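# Place the chopping mat fully inside the crate

## Task

Get the chopping mat completely inside the crate, with every part of it lower than the crate's rim.

## Robot and tools

Robot: two arms, left_arm and right_arm, each ending in a five-finger hand. The right arm has a right hand; the left arm has its mirror-image left hand. The bases sit near (-0.032, +0.346, 0) m for left_arm and (+0.069, -0.478, 0) m for right_arm in the scene frame. A camera stand is behind the arms.

Frames. Scene frame: origin at table-top height, halfway between the nominal bases. +z is up, +x points out over the table, and left_arm is on the +y side. Image left and right do not match these names. Reported hand positions, orientations (quat_wxyz) and velocities use each arm's own base frame. Fixed cameras and the table use the scene frame. Pose offsets are measured along the current Hand target's own axes.

The hand point sits 0.05 m in front of the palm and 0.15 m out from the wrist flange. Its +z runs along the straight fingers and +y comes out of the palm. On the right hand +x points across the palm away from the thumb; on the left hand +x points toward the thumb. Straight fingers reach about 0.06-0.07 m past the point and lie 0.06 m behind it along -y. A wrist bracket on the little-finger side can strike things. With level fingers the wrist may hang up to 0.11 m (palm down) or 0.23 m (palm up) below the point and can reach the table first.

A row has 28 numbers, each in [-1, 1], and always covers both arms. In order: left_arm dx, dy, dz, rx, ry, rz; left hand little, ring, middle, index, thumb_bend, thumb_turn, force_limit, speed; then the same 14 for right_arm. The six pose numbers are an offset, not a pose. They count from that arm's Hand target as it stood when the action or move began, never from the previous row. 1.0 equals 0.6 m of travel or 180 degrees of turn. rx, ry, rz form one rotation vector. Six zeros re-request the current Hand target; they do not mean stay wherever the hand now rests. The controller limits each step's commanded orientation to within 32 degrees of the measured one.

The hand numbers are absolute motor targets, not offsets. For each finger, +1 means straight and -1 means curled. thumb_bend runs from +1 straight to -1 fully bent. thumb_turn runs from +1 beside the palm to -1 in front of it, facing the fingers. Fully turned, thumb and fingers can grip things about 0.035-0.065 m thick, or handles down to 0.025 m. force_limit sets the fingertip force at which a closing motor stops, from about 0 N at -1 to 10 N at +1 (15 N for the two thumb motors). speed runs from nearly still at -1 to full at +0.48 and above. For a gentle grip, close at -0.94 or slower. No value means leave it as is. To hold a hand steady, resend the eight hand numbers last executed for it. If none have run yet, send hand_measured followed by hand_force_limit and hand_speed. A motor moves only when its own target changes by at least 0.002. To grip harder, raise force_limit and send a target more closed than hand_measured.

Tools:
- execute_actions(actions, cameras): actions is a list of actions. Each action holds up to 15 rows, one per 1/30 s step, and a short action keeps its last row. Images come back only if actions is empty or cameras names them.
- move(target, speed, blend, stop_force, zero, blocking, cameras): drives each hand point straight toward its offset target. target is one 28-number row or a list of up to 15 rows, all measured from the same starting Hand targets. speed is in m/s, 0.002-3.6, default 0.25; turning is capped at twice that value in rad/s. blend is in metres and rounds corners in a list. stop_force is in N, 3-120, shared by both arms, and ends an arm's path when it feels that much push against its motion. Do not rely on it while the hand is turning, and leave it out when backing away from a contact. zero (default true) re-zeroes before the move. blocking=false returns early, but it cannot be combined with stop_force. The whole move is capped at 10 s. The result adds a "move:" line whose endings include done, off_target, moving, held and fault; limits=paced means the command was clipped and limits=held means steps were withheld.
- wait(seconds 0-10), stop(), zoom_image(camera, region [x0,y0,x1,y1], at most 504 px per side), show_instructions(), zero_wrist_force(arm: left_arm or right_arm), finished_scene(scene=1).

Cameras: cam_high and cam_low are 896x504; cam_left_wrist and cam_right_wrist are 672x504.

Results. end_effector_position is in metres. Hand target is the last clipped command, and the hand often rests a bit short of it; send the gap as an offset. hand_measured, hand_stopped_by (moving, target, force, stalled, fault) and hand_load_n (N, positive when the finger is pushed open) follow the six-motor order. A lost grip shows as the load dropping near 0. Wrist force and Wrist torque are read in the flange frame, with a third line for the peak since the last reading. Joint velocities may read "within noise". MOTOR HOT warns of heating; at 85 °C the arm is braked for 30-60 s.

Avoid these: an outside force near 150 N or joint torque at its limit (shoulder and elbow 133 N m, wrists 24.9 N m) stops the arm for 10 s. Pushing even slightly beyond a firm contact can cause this. Keep the arms and hands from touching each other; the clearance check does not always prevent it. Do not drop things, release moving parts, slam, or push hard, and never hit fixed or heavy things. Anything falling off the table, or left off it, fails the task. Do not overload the fingers. Route paths around an arm's own base instead of close past it. Before finishing, the mat must stay inside the crate on its own.

Each tool is called by a JSON object that holds its "op" and its "data", one argument or row to a line.

Reference images:

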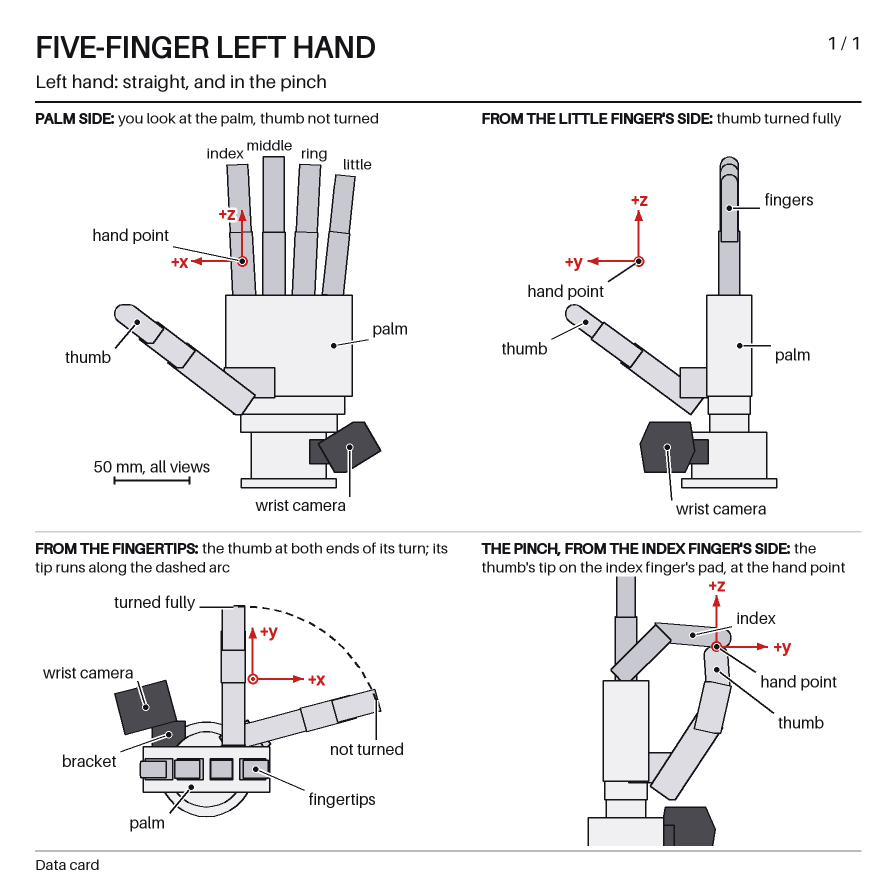

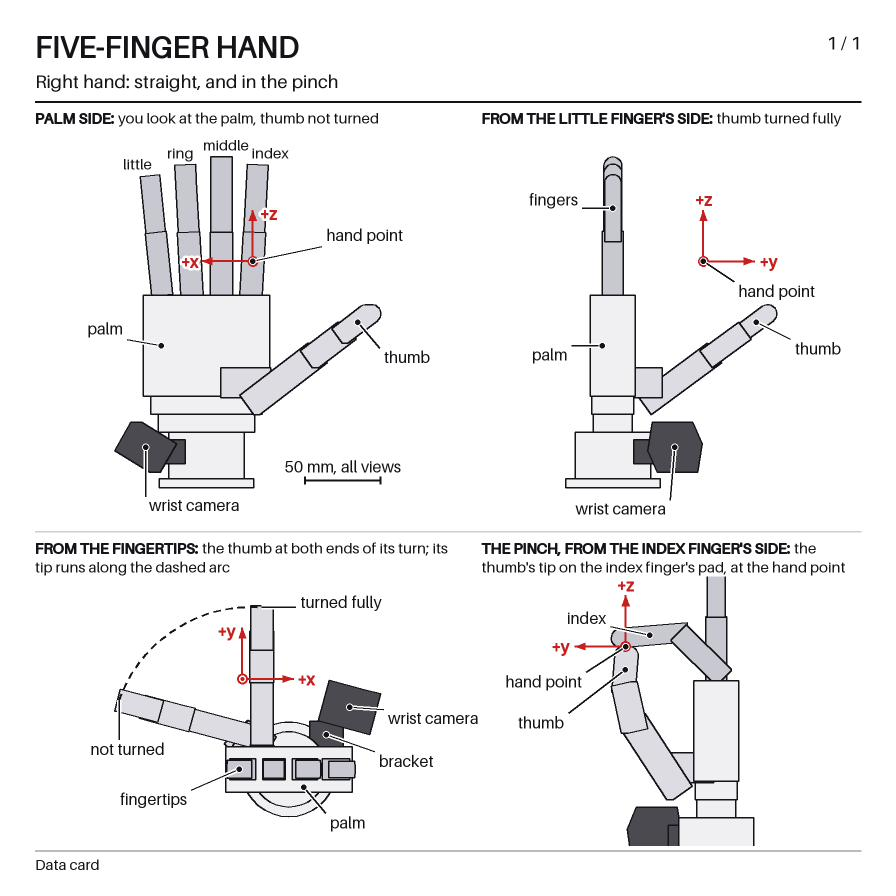

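## Session

{"op": "execute_actions", "data": {
  "actions": []
}}

Scene clock: 0.00 s.
left_arm: end_effector_position=(+0.4955, +0.0629, +0.2083) hand_measured=(+1.000, +1.000, +1.000, +1.000, +1.000, +1.000) hand_load_n=(+0.0, +0.0, +0.0, +0.0, +0.0, +0.0) hand_stopped_by=(target, target, target, target, target, target) hand_force_limit=0.00 hand_speed=-0.80 end_effector_quat_wxyz=(-0.316, +0.635, +0.705, +0.003) | right_arm: end_effector_position=(+0.5158, +0.4749, +0.3813) hand_measured=(+1.000, +1.000, +1.000, +1.000, +1.000, +1.000) hand_load_n=(+0.0, +0.0, +0.0, +0.0, +0.0, +0.0) hand_stopped_by=(target, target, target, target, target, target) hand_force_limit=0.00 hand_speed=-0.80 end_effector_quat_wxyz=(+0.210, +0.582, +0.601, +0.505)
Joint positions: left_arm=[3.243 -2.225 -1.242 1.436 -2.036 -0.113] | right_arm=[0.737 -1.248 1.336 0.345 1.872 0.512]
Joint velocities: within noise
Joint torques (N m): no reading
Wrist force (N): no reading
Wrist torque (N m): no reading
Wrist force, peak (N): no reading
Hand target: left_arm +0.4955, +0.0629, +0.2083; -0.316, +0.635, +0.705, +0.003 | right_arm +0.5158, +0.4749, +0.3813; +0.210, +0.582, +0.601, +0.505

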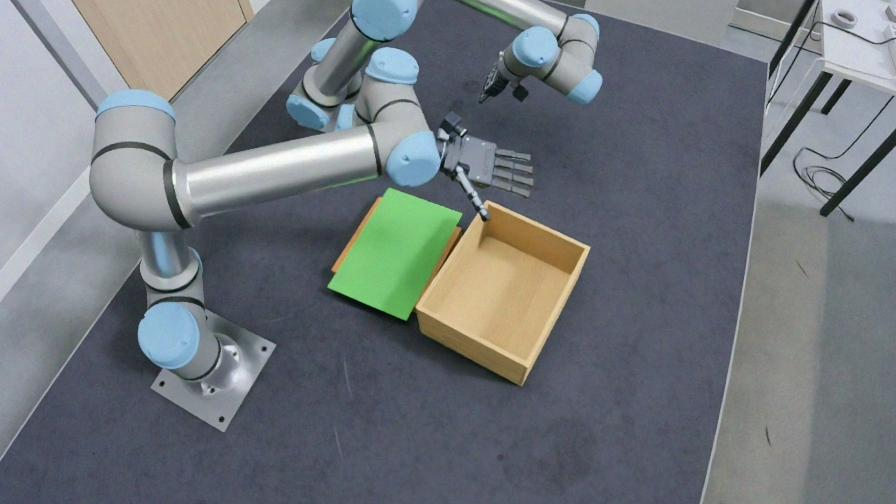

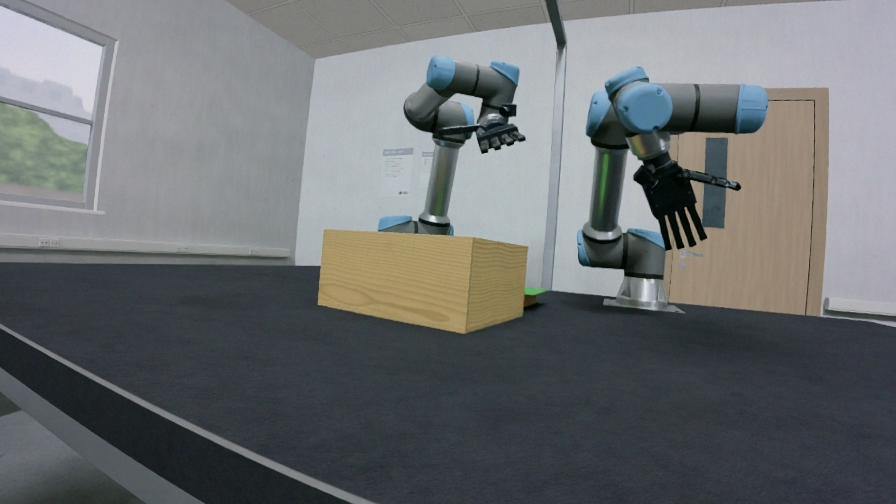

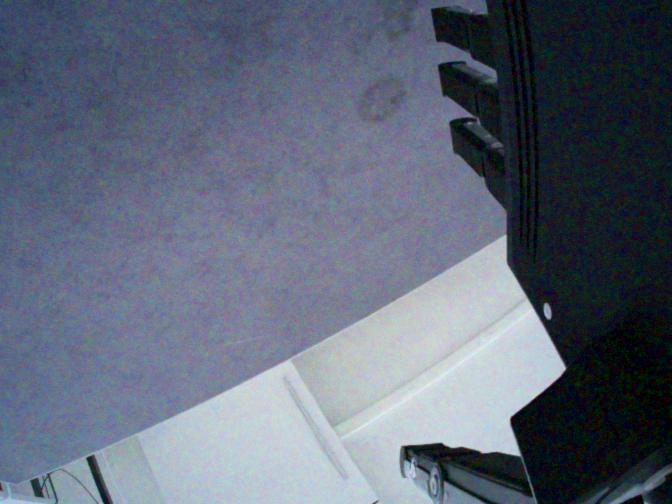

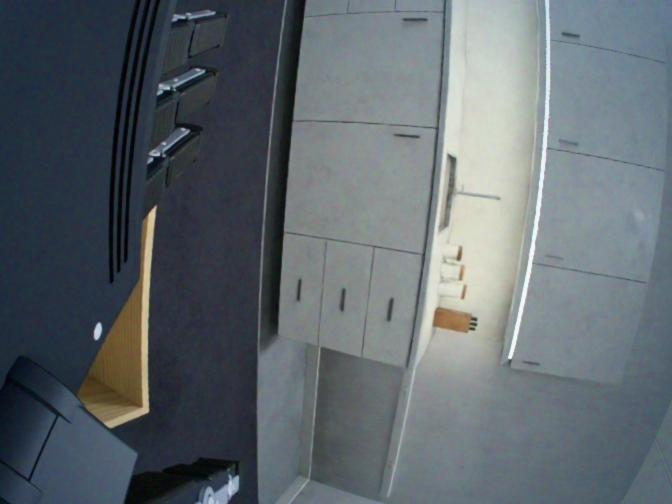

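{"op": "zoom_image", "data": {
  "camera": "cam_high",
  "region": [300, 150, 620, 400]
}}

{"op": "zoom_image", "data": {
  "camera": "cam_low",
  "region": [300, 200, 600, 350]
}}

Scaled by 1.575 from the camera's 896x504 image, which has a finer 1280x720 frame.

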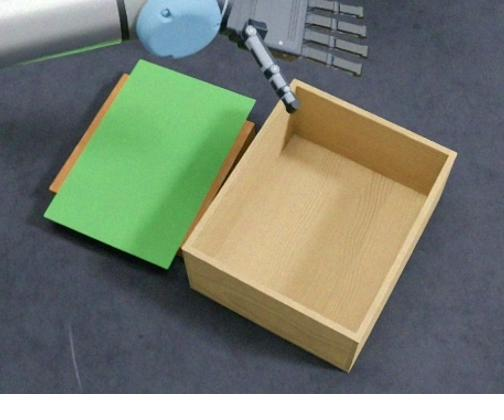

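Scaled by 1.680 from the camera's 896x504 image, which has a finer 1280x720 frame.

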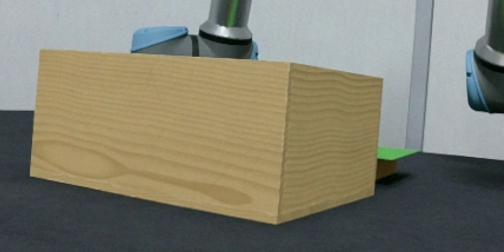

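{"op": "move", "data": {
  "target": [0,0,0,0,0,0,1,1,1,1,1,1,0,-0.8,-0.0977,-0.1623,-0.5033,0.3726,0.155,-0.4294,1,1,1,1,1,1,0,-0.8],
  "speed": 0.3,
  "cameras": ["all"]
}}

Scene clock: 20.17 s.
left_arm: end_effector_position=(+0.4955, +0.0629, +0.2083) hand_measured=(+1.000, +1.000, +1.000, +1.000, +1.000, +1.000) hand_load_n=(+0.0, +0.0, +0.0, +0.0, +0.0, +0.0) hand_stopped_by=(target, target, target, target, target, target) hand_force_limit=0.00 hand_speed=-0.80 end_effector_quat_wxyz=(-0.316, +0.635, +0.705, +0.003) | right_arm: end_effector_position=(+0.2280, +0.3304, +0.3996) hand_measured=(+1.000, +1.000, +1.000, +1.000, +1.000, +1.000) hand_load_n=(+0.0, +0.0, +0.0, +0.0, +0.0, +0.0) hand_stopped_by=(target, target, target, target, target, target) hand_force_limit=0.00 hand_speed=-0.80 end_effector_quat_wxyz=(+0.000, +0.000, +1.000, +0.000)
Joint positions: left_arm=[3.243 -2.225 -1.242 1.436 -2.036 -0.113] | right_arm=[0.53 -1.526 1.365 1.731 1.57 -1.04]
Joint torques (N m): left_arm=[-0.14 38.94 17.41 -3.11 -0.84 -0.65] | right_arm=[10.12 -10.68 -26.78 4.05 1.59 -2.85]
Wrist force (N): left_arm=[-0.1 0.3 -0.4] | right_arm=[0.7 0.3 -0.2]
Wrist torque (N m): left_arm=[0.06 0.00 -0.01] | right_arm=[0.13 -0.10 0.11]
Wrist force, peak (N): left_arm=[-0.5 0.4 -0.5] | right_arm=[1.1 0.0 -0.2]
Hand target: left_arm +0.4955, +0.0629, +0.2083; -0.316, +0.635, +0.705, +0.003 | right_arm +0.2280, +0.3304, +0.3996; +0.000, +0.000, +1.000, +0.000
Off the commanded pose: left_arm 0.000 m, 0 deg | right_arm 0.000 m, 0 deg.
move: done
camera_calibration:
cam_right_wrist: T_world_to_cam=[[-0.306348, 0.951813, 0.014274, -0.252719], [0.815364, 0.254633, 0.519946, -0.474328], [0.491256, 0.170923, -0.85408, 0.289244], [0, 0, 0, 1]] pos_world=[0.167237, 0.311882, 0.49727]

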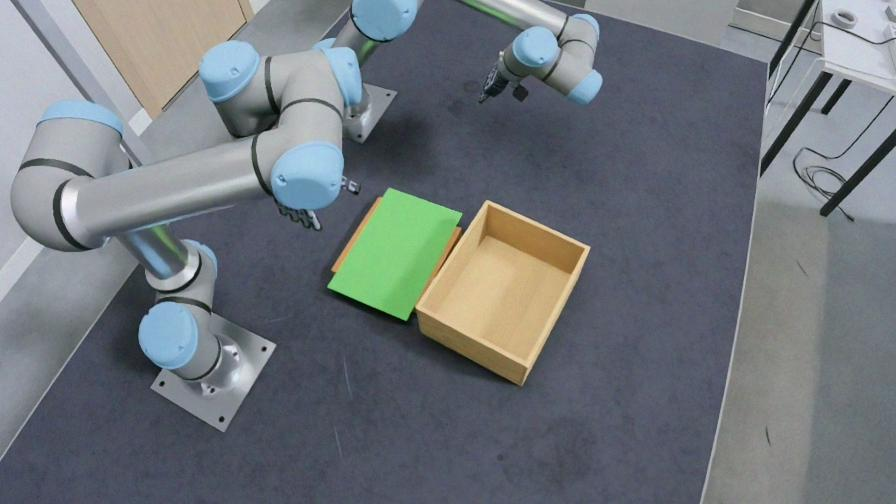

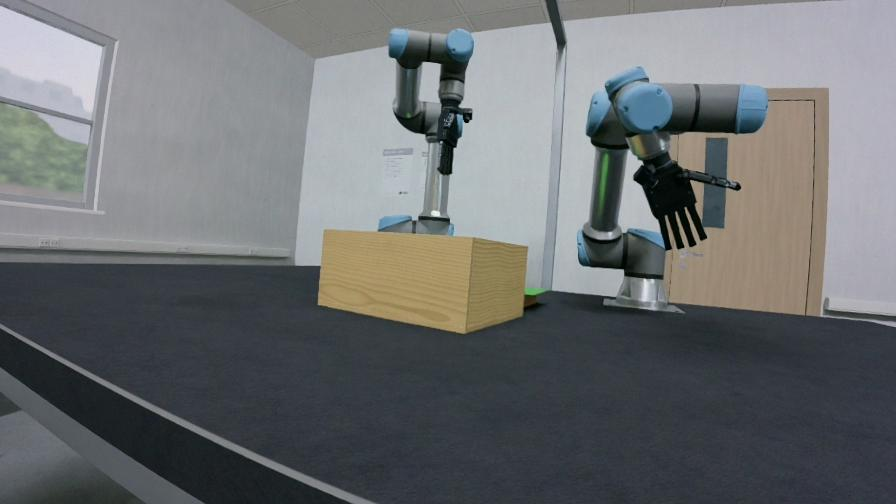

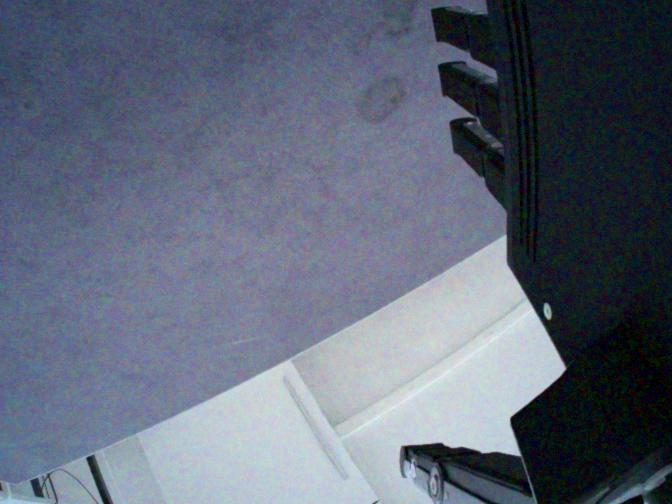

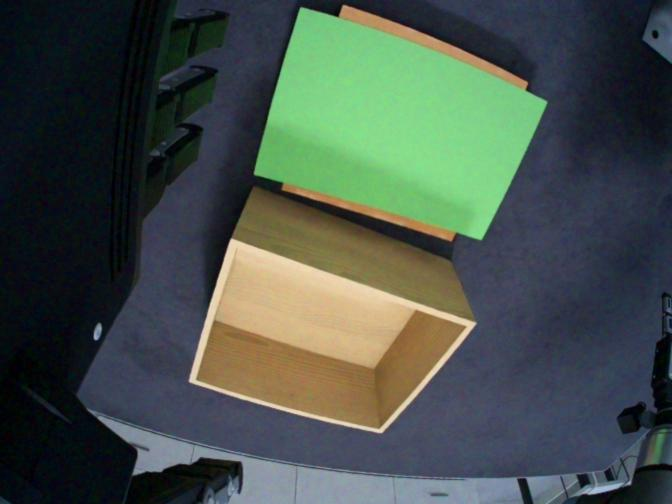

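{"op": "zoom_image", "data": {
  "camera": "cam_right_wrist",
  "region": [180, 0, 600, 440]
}}

{"op": "zoom_image", "data": {
  "camera": "cam_high",
  "region": [320, 170, 480, 330]
}}

Scaled by 1.145 from the camera's 672x504 image, which has a finer 960x720 frame.

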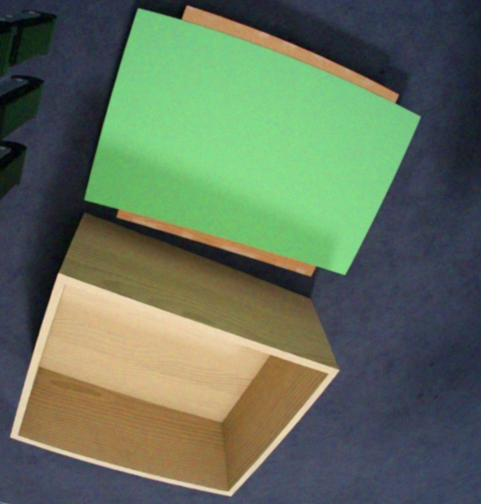

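Scaled by 3.150 from the camera's 896x504 image, which has a finer 1280x720 frame.

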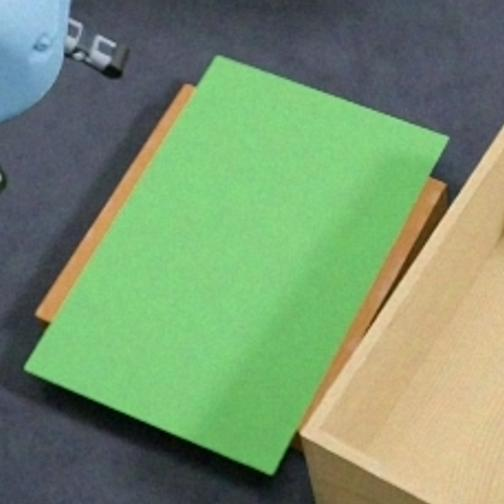

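{"op": "move", "data": {
  "target": [0,0,0,0,0,0,1,1,1,1,1,1,0,-0.8,-0.0867,-0.2173,0.4993,0,0,0,0,0,0,0,1,-1,0,-0.2],
  "speed": 0.2,
  "cameras": ["all"]
}}

Scene clock: 39.17 s.
left_arm: end_effector_position=(+0.4955, +0.0629, +0.2083) hand_measured=(+1.000, +1.000, +1.000, +1.000, +1.000, +1.000) hand_load_n=(+0.0, -0.5, +0.0, +0.0, +0.0, +0.0) hand_stopped_by=(target, target, target, target, target, target) hand_force_limit=0.00 hand_speed=-0.80 end_effector_quat_wxyz=(-0.316, +0.635, +0.705, +0.003) | right_arm: end_effector_position=(+0.2800, +0.2001, +0.1001) hand_measured=(+0.000, +0.000, +0.000, +0.000, +1.000, -1.000) hand_load_n=(+0.0, +0.0, +0.0, +0.0, +0.0, +0.0) hand_stopped_by=(target, target, target, target, target, target) hand_force_limit=0.00 hand_speed=-0.20 end_effector_quat_wxyz=(+0.000, +0.000, +1.000, +0.000)
Joint positions: left_arm=[3.243 -2.225 -1.242 1.436 -2.036 -0.113] | right_arm=[0.026 -1.48 2.124 0.927 1.571 -1.544]
Joint torques (N m): left_arm=[-1.23 37.64 16.95 -3.03 -0.88 -0.86] | right_arm=[-8.73 -9.12 -4.15 0.78 -1.58 -3]
Wrist force (N): left_arm=[-0.3 0.3 -0.3] | right_arm=[0.2 0.1 0.2]
Wrist torque (N m): left_arm=[0.07 0.03 -0.03] | right_arm=[0.09 -0.09 0.08]
Wrist force, peak (N): left_arm=[-0.5 0.3 -0.6] | right_arm=[0.8 0.7 -1.0]
Hand target: left_arm +0.4955, +0.0629, +0.2083; -0.316, +0.635, +0.705, +0.003 | right_arm +0.2800, +0.2001, +0.1000; +0.000, +0.000, +1.000, +0.000
Off the commanded pose: left_arm 0.000 m, 0 deg | right_arm 0.000 m, 0 deg.
move: done
camera_calibration:
cam_right_wrist: T_world_to_cam=[[-0.306545, 0.951752, 0.014068, -0.108395], [0.815357, 0.254931, 0.519811, -0.327799], [0.491145, 0.170816, -0.854165, 0.030149], [0, 0, 0, 1]] pos_world=[0.219237, 0.181582, 0.197671]

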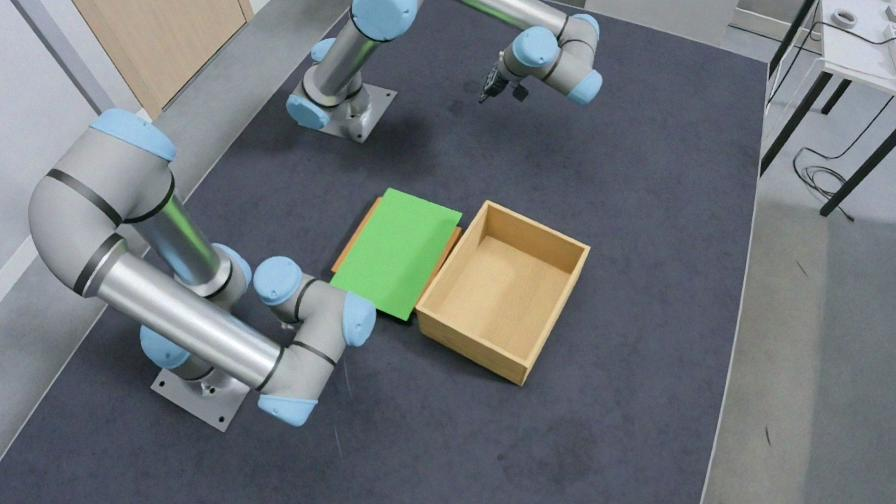

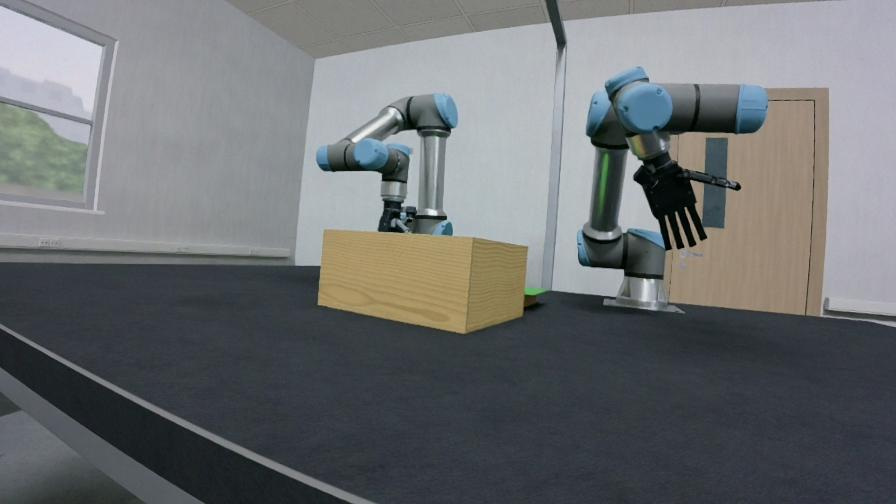

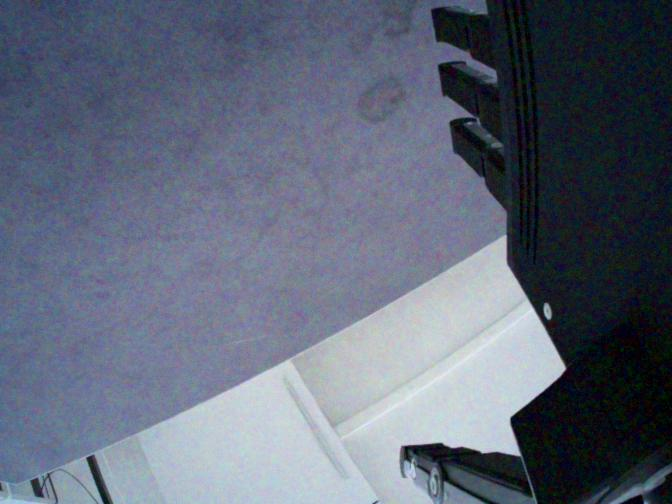

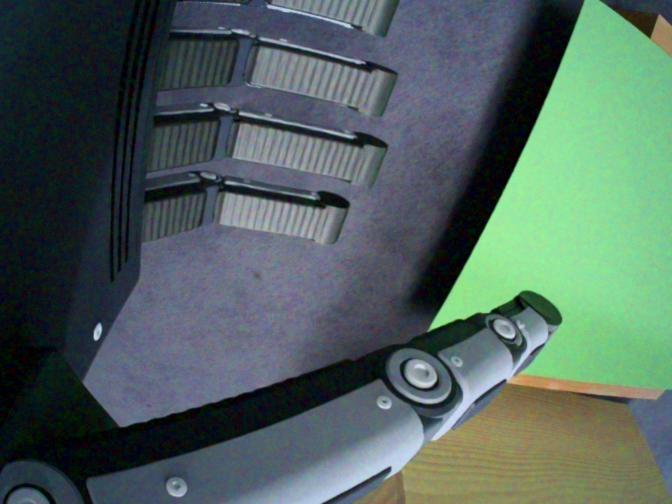

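{"op": "zoom_image", "data": {
  "camera": "cam_right_wrist",
  "region": [420, 0, 672, 200]
}}

{"op": "zoom_image", "data": {
  "camera": "cam_right_wrist",
  "region": [400, 230, 672, 450]
}}

Scaled by 2.000 from the camera's 672x504 image, which has a finer 960x720 frame.

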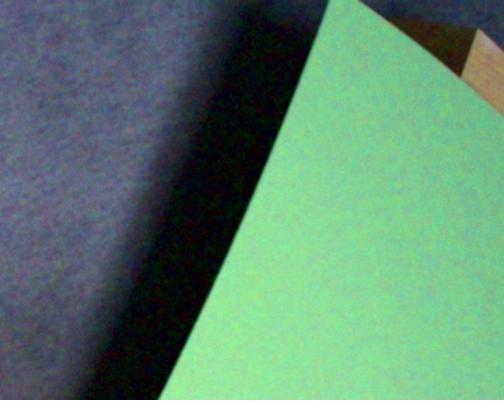

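Scaled by 1.853 from the camera's 672x504 image, which has a finer 960x720 frame.

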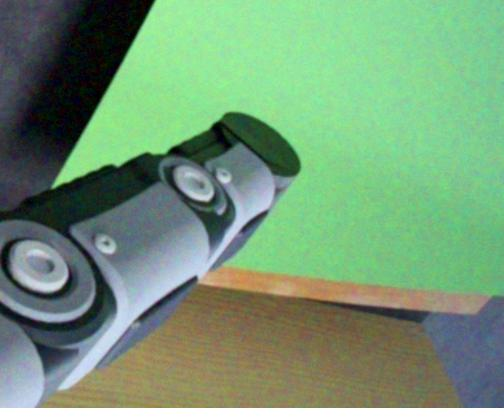

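{"op": "move", "data": {
  "target": [
    [0,0,0,0,0,0,1,1,1,1,1,1,0,-0.8,0,0,0.0967,0,0,0,0,0,0,0,1,-1,0,-0.2],
    [0,0,0,0,0,0,1,1,1,1,1,1,0,-0.8,0,0.07,0.0967,0,0,0,0,0,0,0,1,-1,0,-0.2]
  ],
  "speed": 0.1,
  "stop_force": 6,
  "cameras": ["cam_right_wrist","cam_low"]
}}

Scene clock: 45.17 s.
left_arm: end_effector_position=(+0.4955, +0.0629, +0.2083) hand_measured=(+1.000, +1.000, +1.000, +1.000, +1.000, +1.000) hand_load_n=(+0.0, +0.0, -0.5, +0.0, +0.0, +0.0) hand_stopped_by=(target, target, target, target, target, target) hand_force_limit=0.00 hand_speed=-0.80 end_effector_quat_wxyz=(-0.316, +0.635, +0.705, +0.003) | right_arm: end_effector_position=(+0.2800, +0.2421, +0.0420) hand_measured=(+0.000, +0.000, +0.000, +0.000, +1.000, -1.000) hand_load_n=(+0.0, +0.0, +0.0, +0.0, +0.0, +0.0) hand_stopped_by=(target, target, target, target, target, target) hand_force_limit=0.00 hand_speed=-0.20 end_effector_quat_wxyz=(+0.000, +0.000, +1.000, +0.000)
Joint positions: left_arm=[3.243 -2.225 -1.242 1.436 -2.036 -0.113] | right_arm=[0.184 -1.32 2.123 0.768 1.571 -1.387]
Joint torques (N m): left_arm=[-2.4 38.2 17.13 -3.13 -0.79 -1.1] | right_arm=[9.83 -14.3 -21.82 4.03 1.39 2.78]
Wrist force (N): left_arm=[-0.2 0.4 -0.1] | right_arm=[0.6 0.3 0.1]
Wrist torque (N m): left_arm=[0.07 0.03 -0.03] | right_arm=[0.11 -0.16 0.02]
Wrist force, peak (N): left_arm=[-0.3 0.6 -0.2] | right_arm=[0.7 0.9 0.1]
Hand target: left_arm +0.4955, +0.0629, +0.2083; -0.316, +0.635, +0.705, +0.003 | right_arm +0.2800, +0.2421, +0.0420; +0.000, +0.000, +1.000, +0.000
Off the commanded pose: left_arm 0.000 m, 0 deg | right_arm 0.000 m, 0 deg.
move: done
camera_calibration:
cam_right_wrist: T_world_to_cam=[[-0.306545, 0.951752, 0.014068, -0.147521], [0.815357, 0.254931, 0.519811, -0.308387], [0.491145, 0.170816, -0.854165, -0.0267014], [0, 0, 0, 1]] pos_world=[0.219337, 0.223582, 0.139571]
Images, in order (width x height): cam_low 896x504, cam_right_wrist 672x504.

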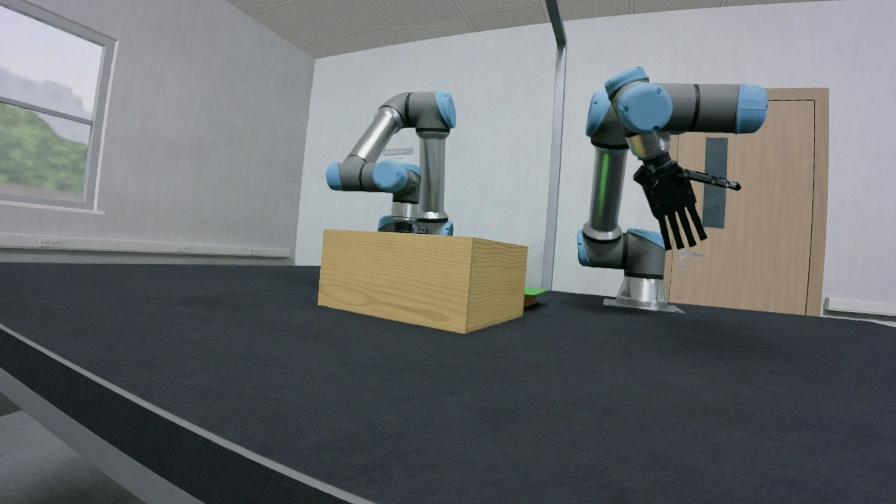

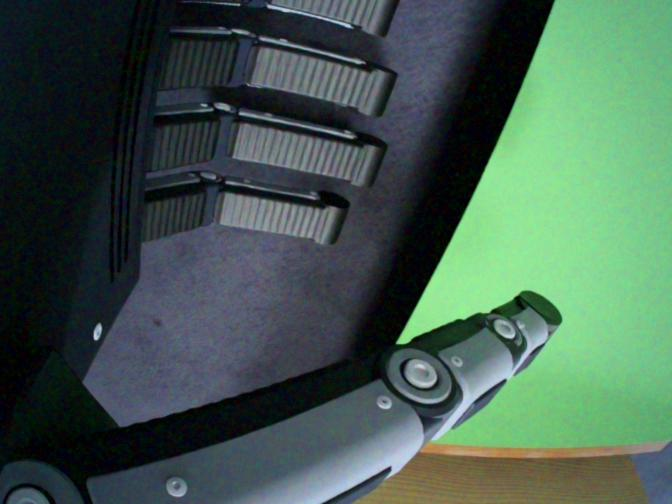

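{"op": "move", "data": {
  "target": [0,0,0,0,0,0,1,1,1,1,1,1,0,-0.8,0,0.055,0,0,0,0,0,0,0,0,1,-1,0,-0.2],
  "speed": 0.06,
  "stop_force": 4,
  "cameras": ["cam_right_wrist"]
}}

Scene clock: 48.10 s.
left_arm: end_effector_position=(+0.4955, +0.0629, +0.2083) hand_measured=(+1.000, +1.000, +1.000, +1.000, +1.000, +1.000) hand_load_n=(+0.0, -0.5, -0.5, +0.0, +0.0, +0.0) hand_stopped_by=(target, target, target, target, target, target) hand_force_limit=0.00 hand_speed=-0.80 end_effector_quat_wxyz=(-0.316, +0.635, +0.705, +0.003) | right_arm: end_effector_position=(+0.2801, +0.2751, +0.0420) hand_measured=(+0.000, +0.000, +0.000, +0.000, +1.000, -1.000) hand_load_n=(+0.0, +0.0, +0.0, +0.5, +0.0, +0.0) hand_stopped_by=(target, target, target, target, target, target) hand_force_limit=0.00 hand_speed=-0.20 end_effector_quat_wxyz=(+0.000, +0.000, +1.000, +0.000)
Joint positions: left_arm=[3.243 -2.225 -1.242 1.436 -2.036 -0.113] | right_arm=[0.294 -1.277 2.062 0.786 1.571 -1.276]
Joint torques (N m): left_arm=[-1.63 38.49 16.27 -2.99 -0.86 -1.26] | right_arm=[9.81 -15.64 -22.05 4.07 1.44 2.64]
Wrist force (N): left_arm=[-0.3 0.4 -0.3] | right_arm=[0.4 0.1 0.0]
Wrist torque (N m): left_arm=[0.08 0.03 -0.03] | right_arm=[0.11 -0.12 -0.08]
Wrist force, peak (N): left_arm=[-0.5 0.5 -0.4] | right_arm=[0.8 0.1 0.4]
Hand target: left_arm +0.4955, +0.0629, +0.2083; -0.316, +0.635, +0.705, +0.003 | right_arm +0.2801, +0.2751, +0.0420; +0.000, +0.000, +1.000, +0.000
Off the commanded pose: left_arm 0.000 m, 0 deg | right_arm 0.000 m, 0 deg.
move: done
camera_calibration:
cam_right_wrist: T_world_to_cam=[[-0.306545, 0.951752, 0.014068, -0.17893], [0.815357, 0.254931, 0.519811, -0.316851], [0.491145, 0.170816, -0.854165, -0.0322529], [0, 0, 0, 1]] pos_world=[0.219337, 0.256582, 0.139671]
Images, in order (width x height): cam_right_wrist 672x504.

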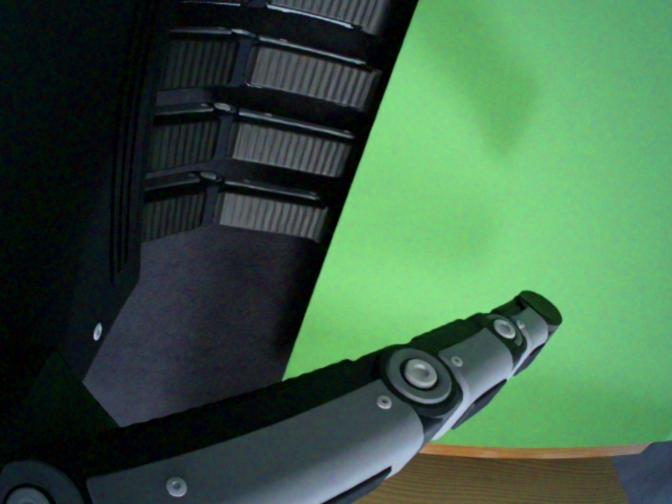

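{"op": "move", "data": {
  "target": [0,0,0,0,0,0,1,1,1,1,1,1,0,-0.8,0,0.0367,0,0,0,0,0,0,0,0,1,-1,0,-0.2],
  "speed": 0.05,
  "stop_force": 4,
  "cameras": ["cam_right_wrist"]
}}

Scene clock: 50.17 s.
left_arm: end_effector_position=(+0.4955, +0.0629, +0.2083) hand_measured=(+1.000, +1.000, +1.000, +1.000, +1.000, +1.000) hand_load_n=(+0.0, +0.0, +0.0, +0.0, -0.5, +0.0) hand_stopped_by=(target, target, target, target, target, target) hand_force_limit=0.00 hand_speed=-0.80 end_effector_quat_wxyz=(-0.316, +0.635, +0.705, +0.003) | right_arm: end_effector_position=(+0.2801, +0.2971, +0.0420) hand_measured=(+0.000, +0.000, +0.000, +0.000, +1.000, -1.000) hand_load_n=(+0.0, +0.5, +0.0, +0.0, +0.0, +0.0) hand_stopped_by=(target, target, target, target, target, target) hand_force_limit=0.00 hand_speed=-0.20 end_effector_quat_wxyz=(+0.000, +0.000, +1.000, +0.000)
Joint positions: left_arm=[3.243 -2.225 -1.242 1.436 -2.036 -0.113] | right_arm=[0.362 -1.247 2.018 0.8 1.571 -1.208]
Joint torques (N m): left_arm=[-2.1 37.47 17.22 -2.92 -0.81 -1.21] | right_arm=[9.77 -17.93 -21.51 4.07 1.57 2.69]
Wrist force (N): left_arm=[-0.3 0.2 -0.2] | right_arm=[0.7 -0.1 -0.1]
Wrist torque (N m): left_arm=[0.03 0.04 -0.02] | right_arm=[0.06 -0.18 0.03]
Wrist force, peak (N): left_arm=[-0.2 0.4 -0.6] | right_arm=[1.0 -0.2 -0.3]
Hand target: left_arm +0.4955, +0.0629, +0.2083; -0.316, +0.635, +0.705, +0.003 | right_arm +0.2801, +0.2971, +0.0420; +0.000, +0.000, +1.000, +0.000
Off the commanded pose: left_arm 0.000 m, 0 deg | right_arm 0.000 m, 0 deg.
move: done
camera_calibration:
cam_right_wrist: T_world_to_cam=[[-0.306545, 0.951752, 0.014068, -0.199869], [0.815357, 0.254931, 0.519811, -0.32246], [0.491145, 0.170816, -0.854165, -0.0360108], [0, 0, 0, 1]] pos_world=[0.219337, 0.278582, 0.139671]
Images, in order (width x height): cam_right_wrist 672x504.

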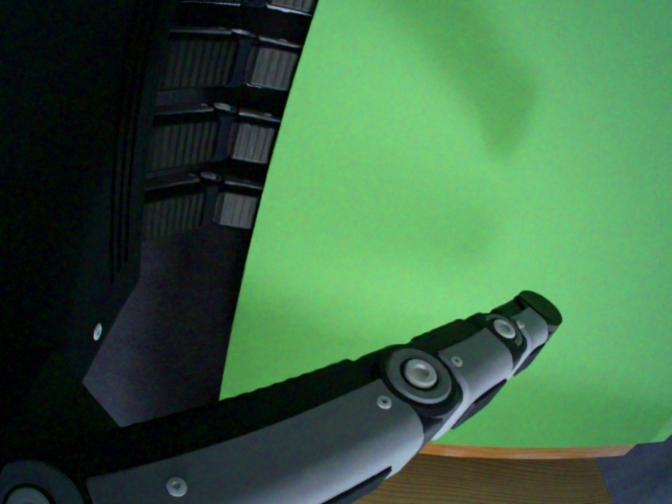

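{"op": "move", "data": {
  "target": [0,0,0,0,0,0,1,1,1,1,1,1,0,-0.8,0,0,0,0,0,0,0,0,0,0,0,-1,-0.3,-0.5],
  "cameras": ["cam_right_wrist"]
}}

Scene clock: 55.50 s.
left_arm: end_effector_position=(+0.4955, +0.0629, +0.2083) hand_measured=(+1.000, +1.000, +1.000, +1.000, +1.000, +1.000) hand_load_n=(+0.0, +0.0, +0.0, +0.0, +0.0, +0.0) hand_stopped_by=(target, target, target, target, target, target) hand_force_limit=0.00 hand_speed=-0.80 end_effector_quat_wxyz=(-0.316, +0.635, +0.705, +0.003) | right_arm: end_effector_position=(+0.2801, +0.2971, +0.0420) hand_measured=(+0.000, +0.000, +0.000, +0.000, +0.000, -1.000) hand_load_n=(+0.0, +0.0, +0.0, +0.0, +0.0, +0.0) hand_stopped_by=(target, target, target, target, target, target) hand_force_limit=-0.30 hand_speed=-0.50 end_effector_quat_wxyz=(+0.000, +0.000, +1.000, +0.000)
Joint positions: left_arm=[3.243 -2.225 -1.242 1.436 -2.036 -0.113] | right_arm=[0.362 -1.247 2.018 0.8 1.571 -1.208]
Joint torques (N m): left_arm=[-1.92 37.8 16.76 -3 -0.82 -1.39] | right_arm=[9.34 -17.41 -20.84 4.02 1.28 2.7]
Wrist force (N): left_arm=[-0.1 0.5 -0.1] | right_arm=[0.6 -0.3 -0.2]
Wrist torque (N m): left_arm=[0.08 0.01 -0.02] | right_arm=[0.04 -0.17 0.02]
Wrist force, peak (N): left_arm=[-0.5 0.4 -0.3] | right_arm=[0.9 -0.4 -0.3]
Hand target: left_arm +0.4955, +0.0629, +0.2083; -0.316, +0.635, +0.705, +0.003 | right_arm +0.2801, +0.2971, +0.0420; +0.000, +0.000, +1.000, +0.000
Off the commanded pose: left_arm 0.000 m, 0 deg | right_arm 0.000 m, 0 deg.
move: done
camera_calibration:
cam_right_wrist: T_world_to_cam=[[-0.306545, 0.951752, 0.014068, -0.199869], [0.815357, 0.254931, 0.519811, -0.32246], [0.491145, 0.170816, -0.854165, -0.0360108], [0, 0, 0, 1]] pos_world=[0.219337, 0.278582, 0.139671]
Images, in order (width x height): cam_right_wrist 672x504.

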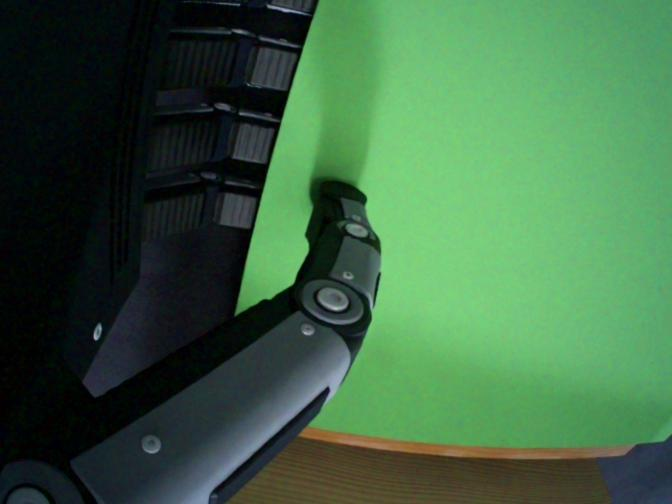

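{"op": "move", "data": {
  "target": [0,0,0,0,0,0,1,1,1,1,1,1,0,-0.8,0,0,0,0,0,0,-0.6,-0.6,-0.6,-0.6,0,-1,-0.4,-0.85],
  "cameras": ["cam_right_wrist","cam_high"]
}}

Scene clock: 57.17 s.
left_arm: end_effector_position=(+0.4955, +0.0629, +0.2083) hand_measured=(+1.000, +1.000, +1.000, +1.000, +1.000, +1.000) hand_load_n=(+0.0, +0.0, +0.0, +0.0, +0.0, +0.0) hand_stopped_by=(target, target, target, target, target, target) hand_force_limit=0.00 hand_speed=-0.80 end_effector_quat_wxyz=(-0.316, +0.635, +0.705, +0.003) | right_arm: end_effector_position=(+0.2801, +0.2971, +0.0420) hand_measured=(-0.332, -0.234, -0.206, -0.220, +0.000, -1.000) hand_load_n=(+2.5, +0.5, +1.5, +6.5, +1.5, +0.0) hand_stopped_by=(force, force, force, force, target, target) hand_force_limit=-0.40 hand_speed=-0.85 end_effector_quat_wxyz=(+0.000, +0.000, +1.000, +0.000)
Joint positions: left_arm=[3.243 -2.225 -1.242 1.436 -2.036 -0.113] | right_arm=[0.362 -1.247 2.018 0.8 1.571 -1.208]
Joint torques (N m): left_arm=[-2.44 37.56 16.47 -3.09 -0.88 -1.32] | right_arm=[9.25 -17.76 -20.36 4.03 1.25 2.76]
Wrist force (N): left_arm=[-0.4 0.3 -0.3] | right_arm=[0.8 -0.2 0.2]
Wrist torque (N m): left_arm=[0.06 0.05 -0.03] | right_arm=[0.06 -0.21 0.02]
Wrist force, peak (N): left_arm=[-0.4 0.6 -0.2] | right_arm=[1.0 -0.2 0.3]
Hand target: left_arm +0.4955, +0.0629, +0.2083; -0.316, +0.635, +0.705, +0.003 | right_arm +0.2801, +0.2971, +0.0420; +0.000, +0.000, +1.000, +0.000
Off the commanded pose: left_arm 0.000 m, 0 deg | right_arm 0.000 m, 0 deg.
move: done
camera_calibration:
cam_right_wrist: T_world_to_cam=[[-0.306545, 0.951752, 0.014068, -0.199869], [0.815357, 0.254931, 0.519811, -0.32246], [0.491145, 0.170816, -0.854165, -0.0360108], [0, 0, 0, 1]] pos_world=[0.219337, 0.278582, 0.139671]
Images, in order (width x height): cam_high 896x504, cam_right_wrist 672x504.

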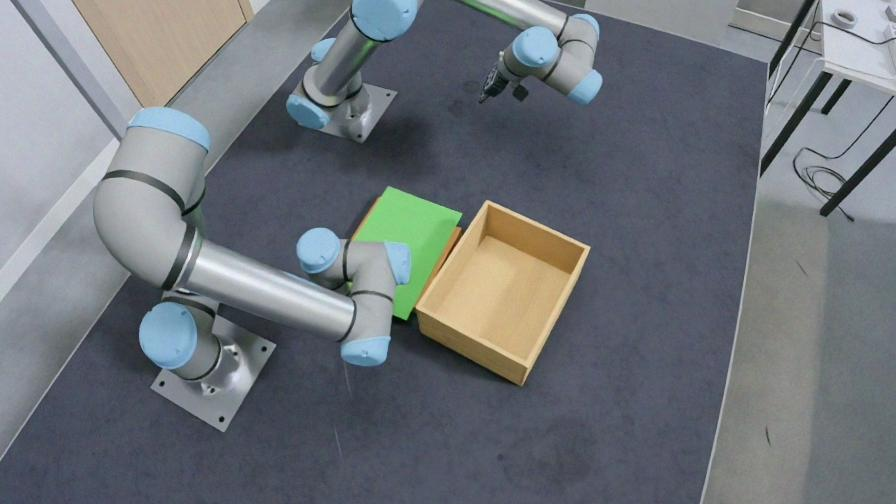

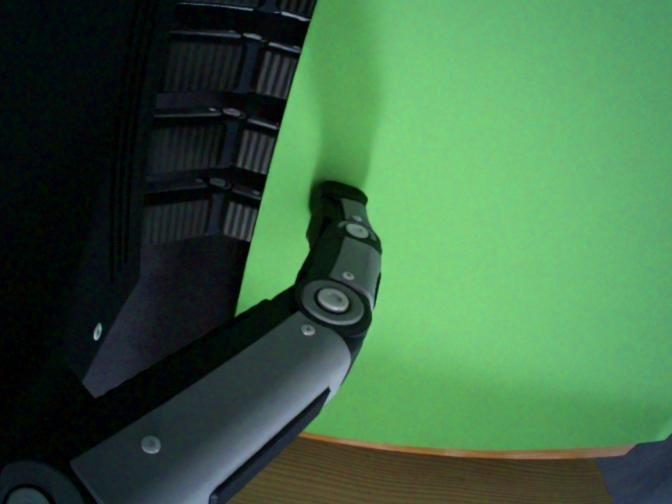

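{"op": "zero_wrist_force", "data": {
  "arm": "right_arm"
}}

{"op": "move", "data": {
  "target": [0,0,0,0,0,0,1,1,1,1,1,1,0,-0.8,0,0,-0.05,0,0,0,-0.6,-0.6,-0.6,-0.6,0,-1,-0.4,-0.85],
  "speed": 0.06,
  "cameras": ["all"]
}}

Wrist force sensor zeroed.

Scene clock: 59.03 s.
left_arm: end_effector_position=(+0.4955, +0.0629, +0.2083) hand_measured=(+1.000, +1.000, +1.000, +1.000, +1.000, +1.000) hand_load_n=(+0.0, +0.0, +0.0, +0.0, +0.0, +0.0) hand_stopped_by=(target, target, target, target, target, target) hand_force_limit=0.00 hand_speed=-0.80 end_effector_quat_wxyz=(-0.316, +0.635, +0.705, +0.003) | right_arm: end_effector_position=(+0.2800, +0.2971, +0.0719) hand_measured=(-0.332, -0.234, -0.206, -0.220, +0.000, -1.000) hand_load_n=(+3.0, +0.0, +2.5, +7.5, +1.5, +0.0) hand_stopped_by=(force, force, force, force, target, target) hand_force_limit=-0.40 hand_speed=-0.85 end_effector_quat_wxyz=(+0.000, +0.000, +1.000, +0.000)
Joint positions: left_arm=[3.243 -2.225 -1.242 1.436 -2.036 -0.113] | right_arm=[0.362 -1.299 1.989 0.88 1.571 -1.208]
Joint torques (N m): left_arm=[-1.77 37.37 17.52 -3.03 -0.88 -1.47] | right_arm=[-2.76 -34.16 -23.09 4.09 -0.64 -0.15]
Wrist force (N, zeroed by zero_wrist_force on right_arm): left_arm=[-0.1 0.5 -0.1] | right_arm=[0.3 0.1 -0.1]
Wrist torque (N m, zeroed by zero_wrist_force on right_arm): left_arm=[0.07 0.00 -0.02] | right_arm=[0.05 -0.01 0.05]
Wrist force, peak (N, zeroed by zero_wrist_force on right_arm): left_arm=[-0.5 0.4 -0.3] | right_arm=[-0.1 -0.2 -0.5]
Hand target: left_arm +0.4955, +0.0629, +0.2083; -0.316, +0.635, +0.705, +0.003 | right_arm +0.2801, +0.2971, +0.0720; +0.000, +0.000, +1.000, +0.000
Off the commanded pose: left_arm 0.000 m, 0 deg | right_arm 0.000 m, 0 deg.
move: done
camera_calibration:
cam_right_wrist: T_world_to_cam=[[-0.306545, 0.951752, 0.014068, -0.200289], [0.815357, 0.254931, 0.519811, -0.338002], [0.491145, 0.170816, -0.854165, -0.0104713], [0, 0, 0, 1]] pos_world=[0.219337, 0.278582, 0.169571]

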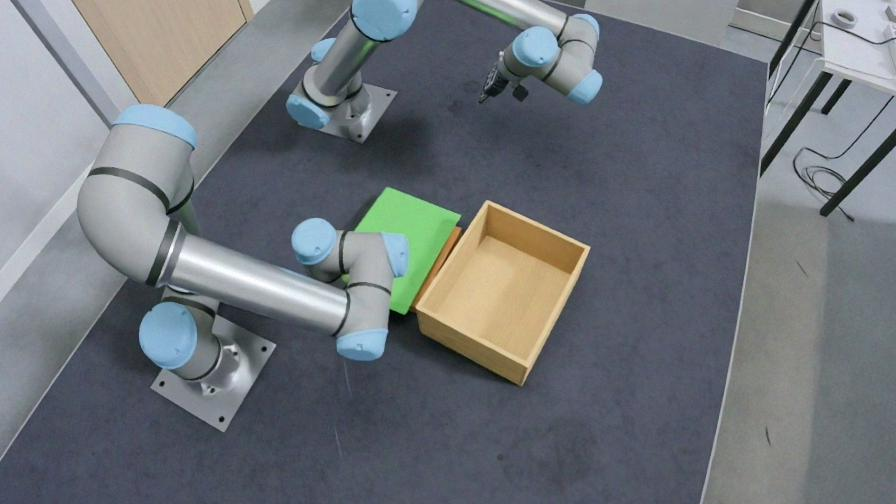

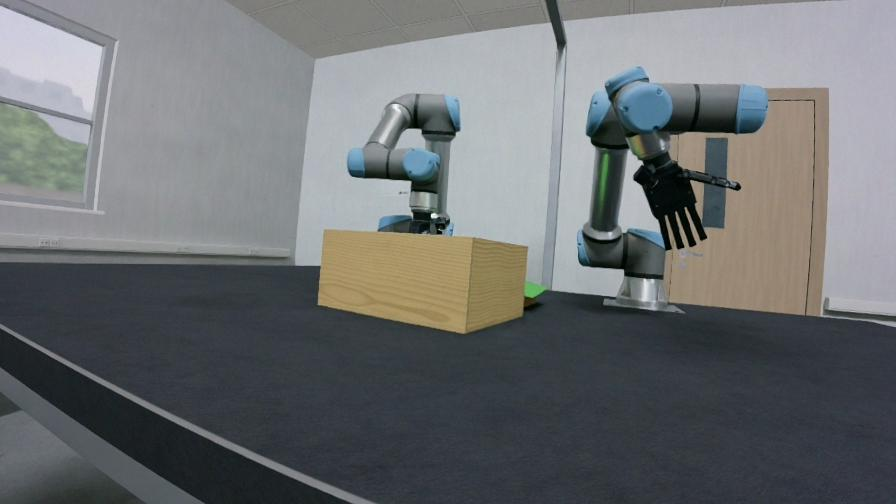

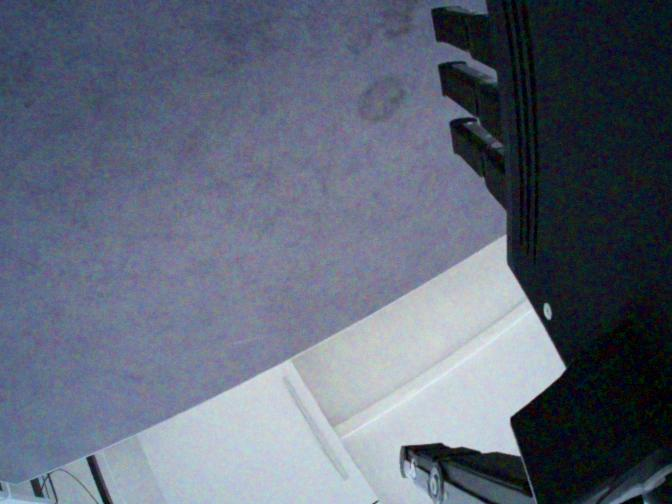

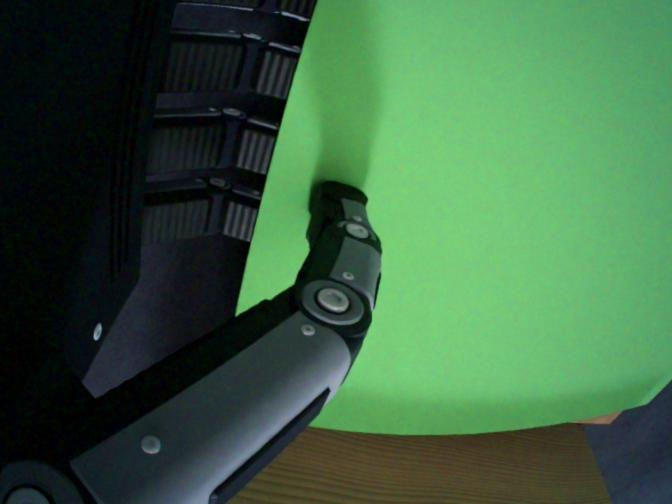

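{"op": "zoom_image", "data": {
  "camera": "cam_right_wrist",
  "region": [300, 250, 672, 504]
}}

{"op": "zoom_image", "data": {
  "camera": "cam_low",
  "region": [350, 180, 600, 340]
}}

{"op": "zoom_image", "data": {
  "camera": "cam_high",
  "region": [320, 170, 480, 330]
}}

Scaled by 1.355 from the camera's 672x504 image, which has a finer 960x720 frame.

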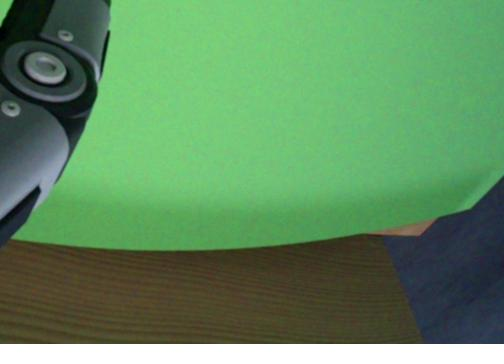

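Scaled by 2.016 from the camera's 896x504 image, which has a finer 1280x720 frame.

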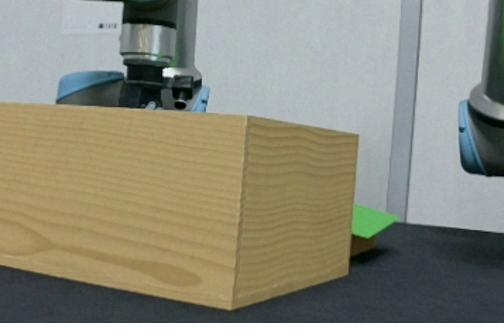

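Scaled by 3.150 from the camera's 896x504 image, which has a finer 1280x720 frame.

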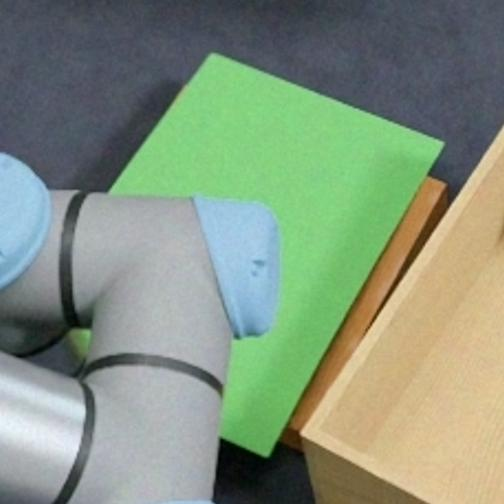

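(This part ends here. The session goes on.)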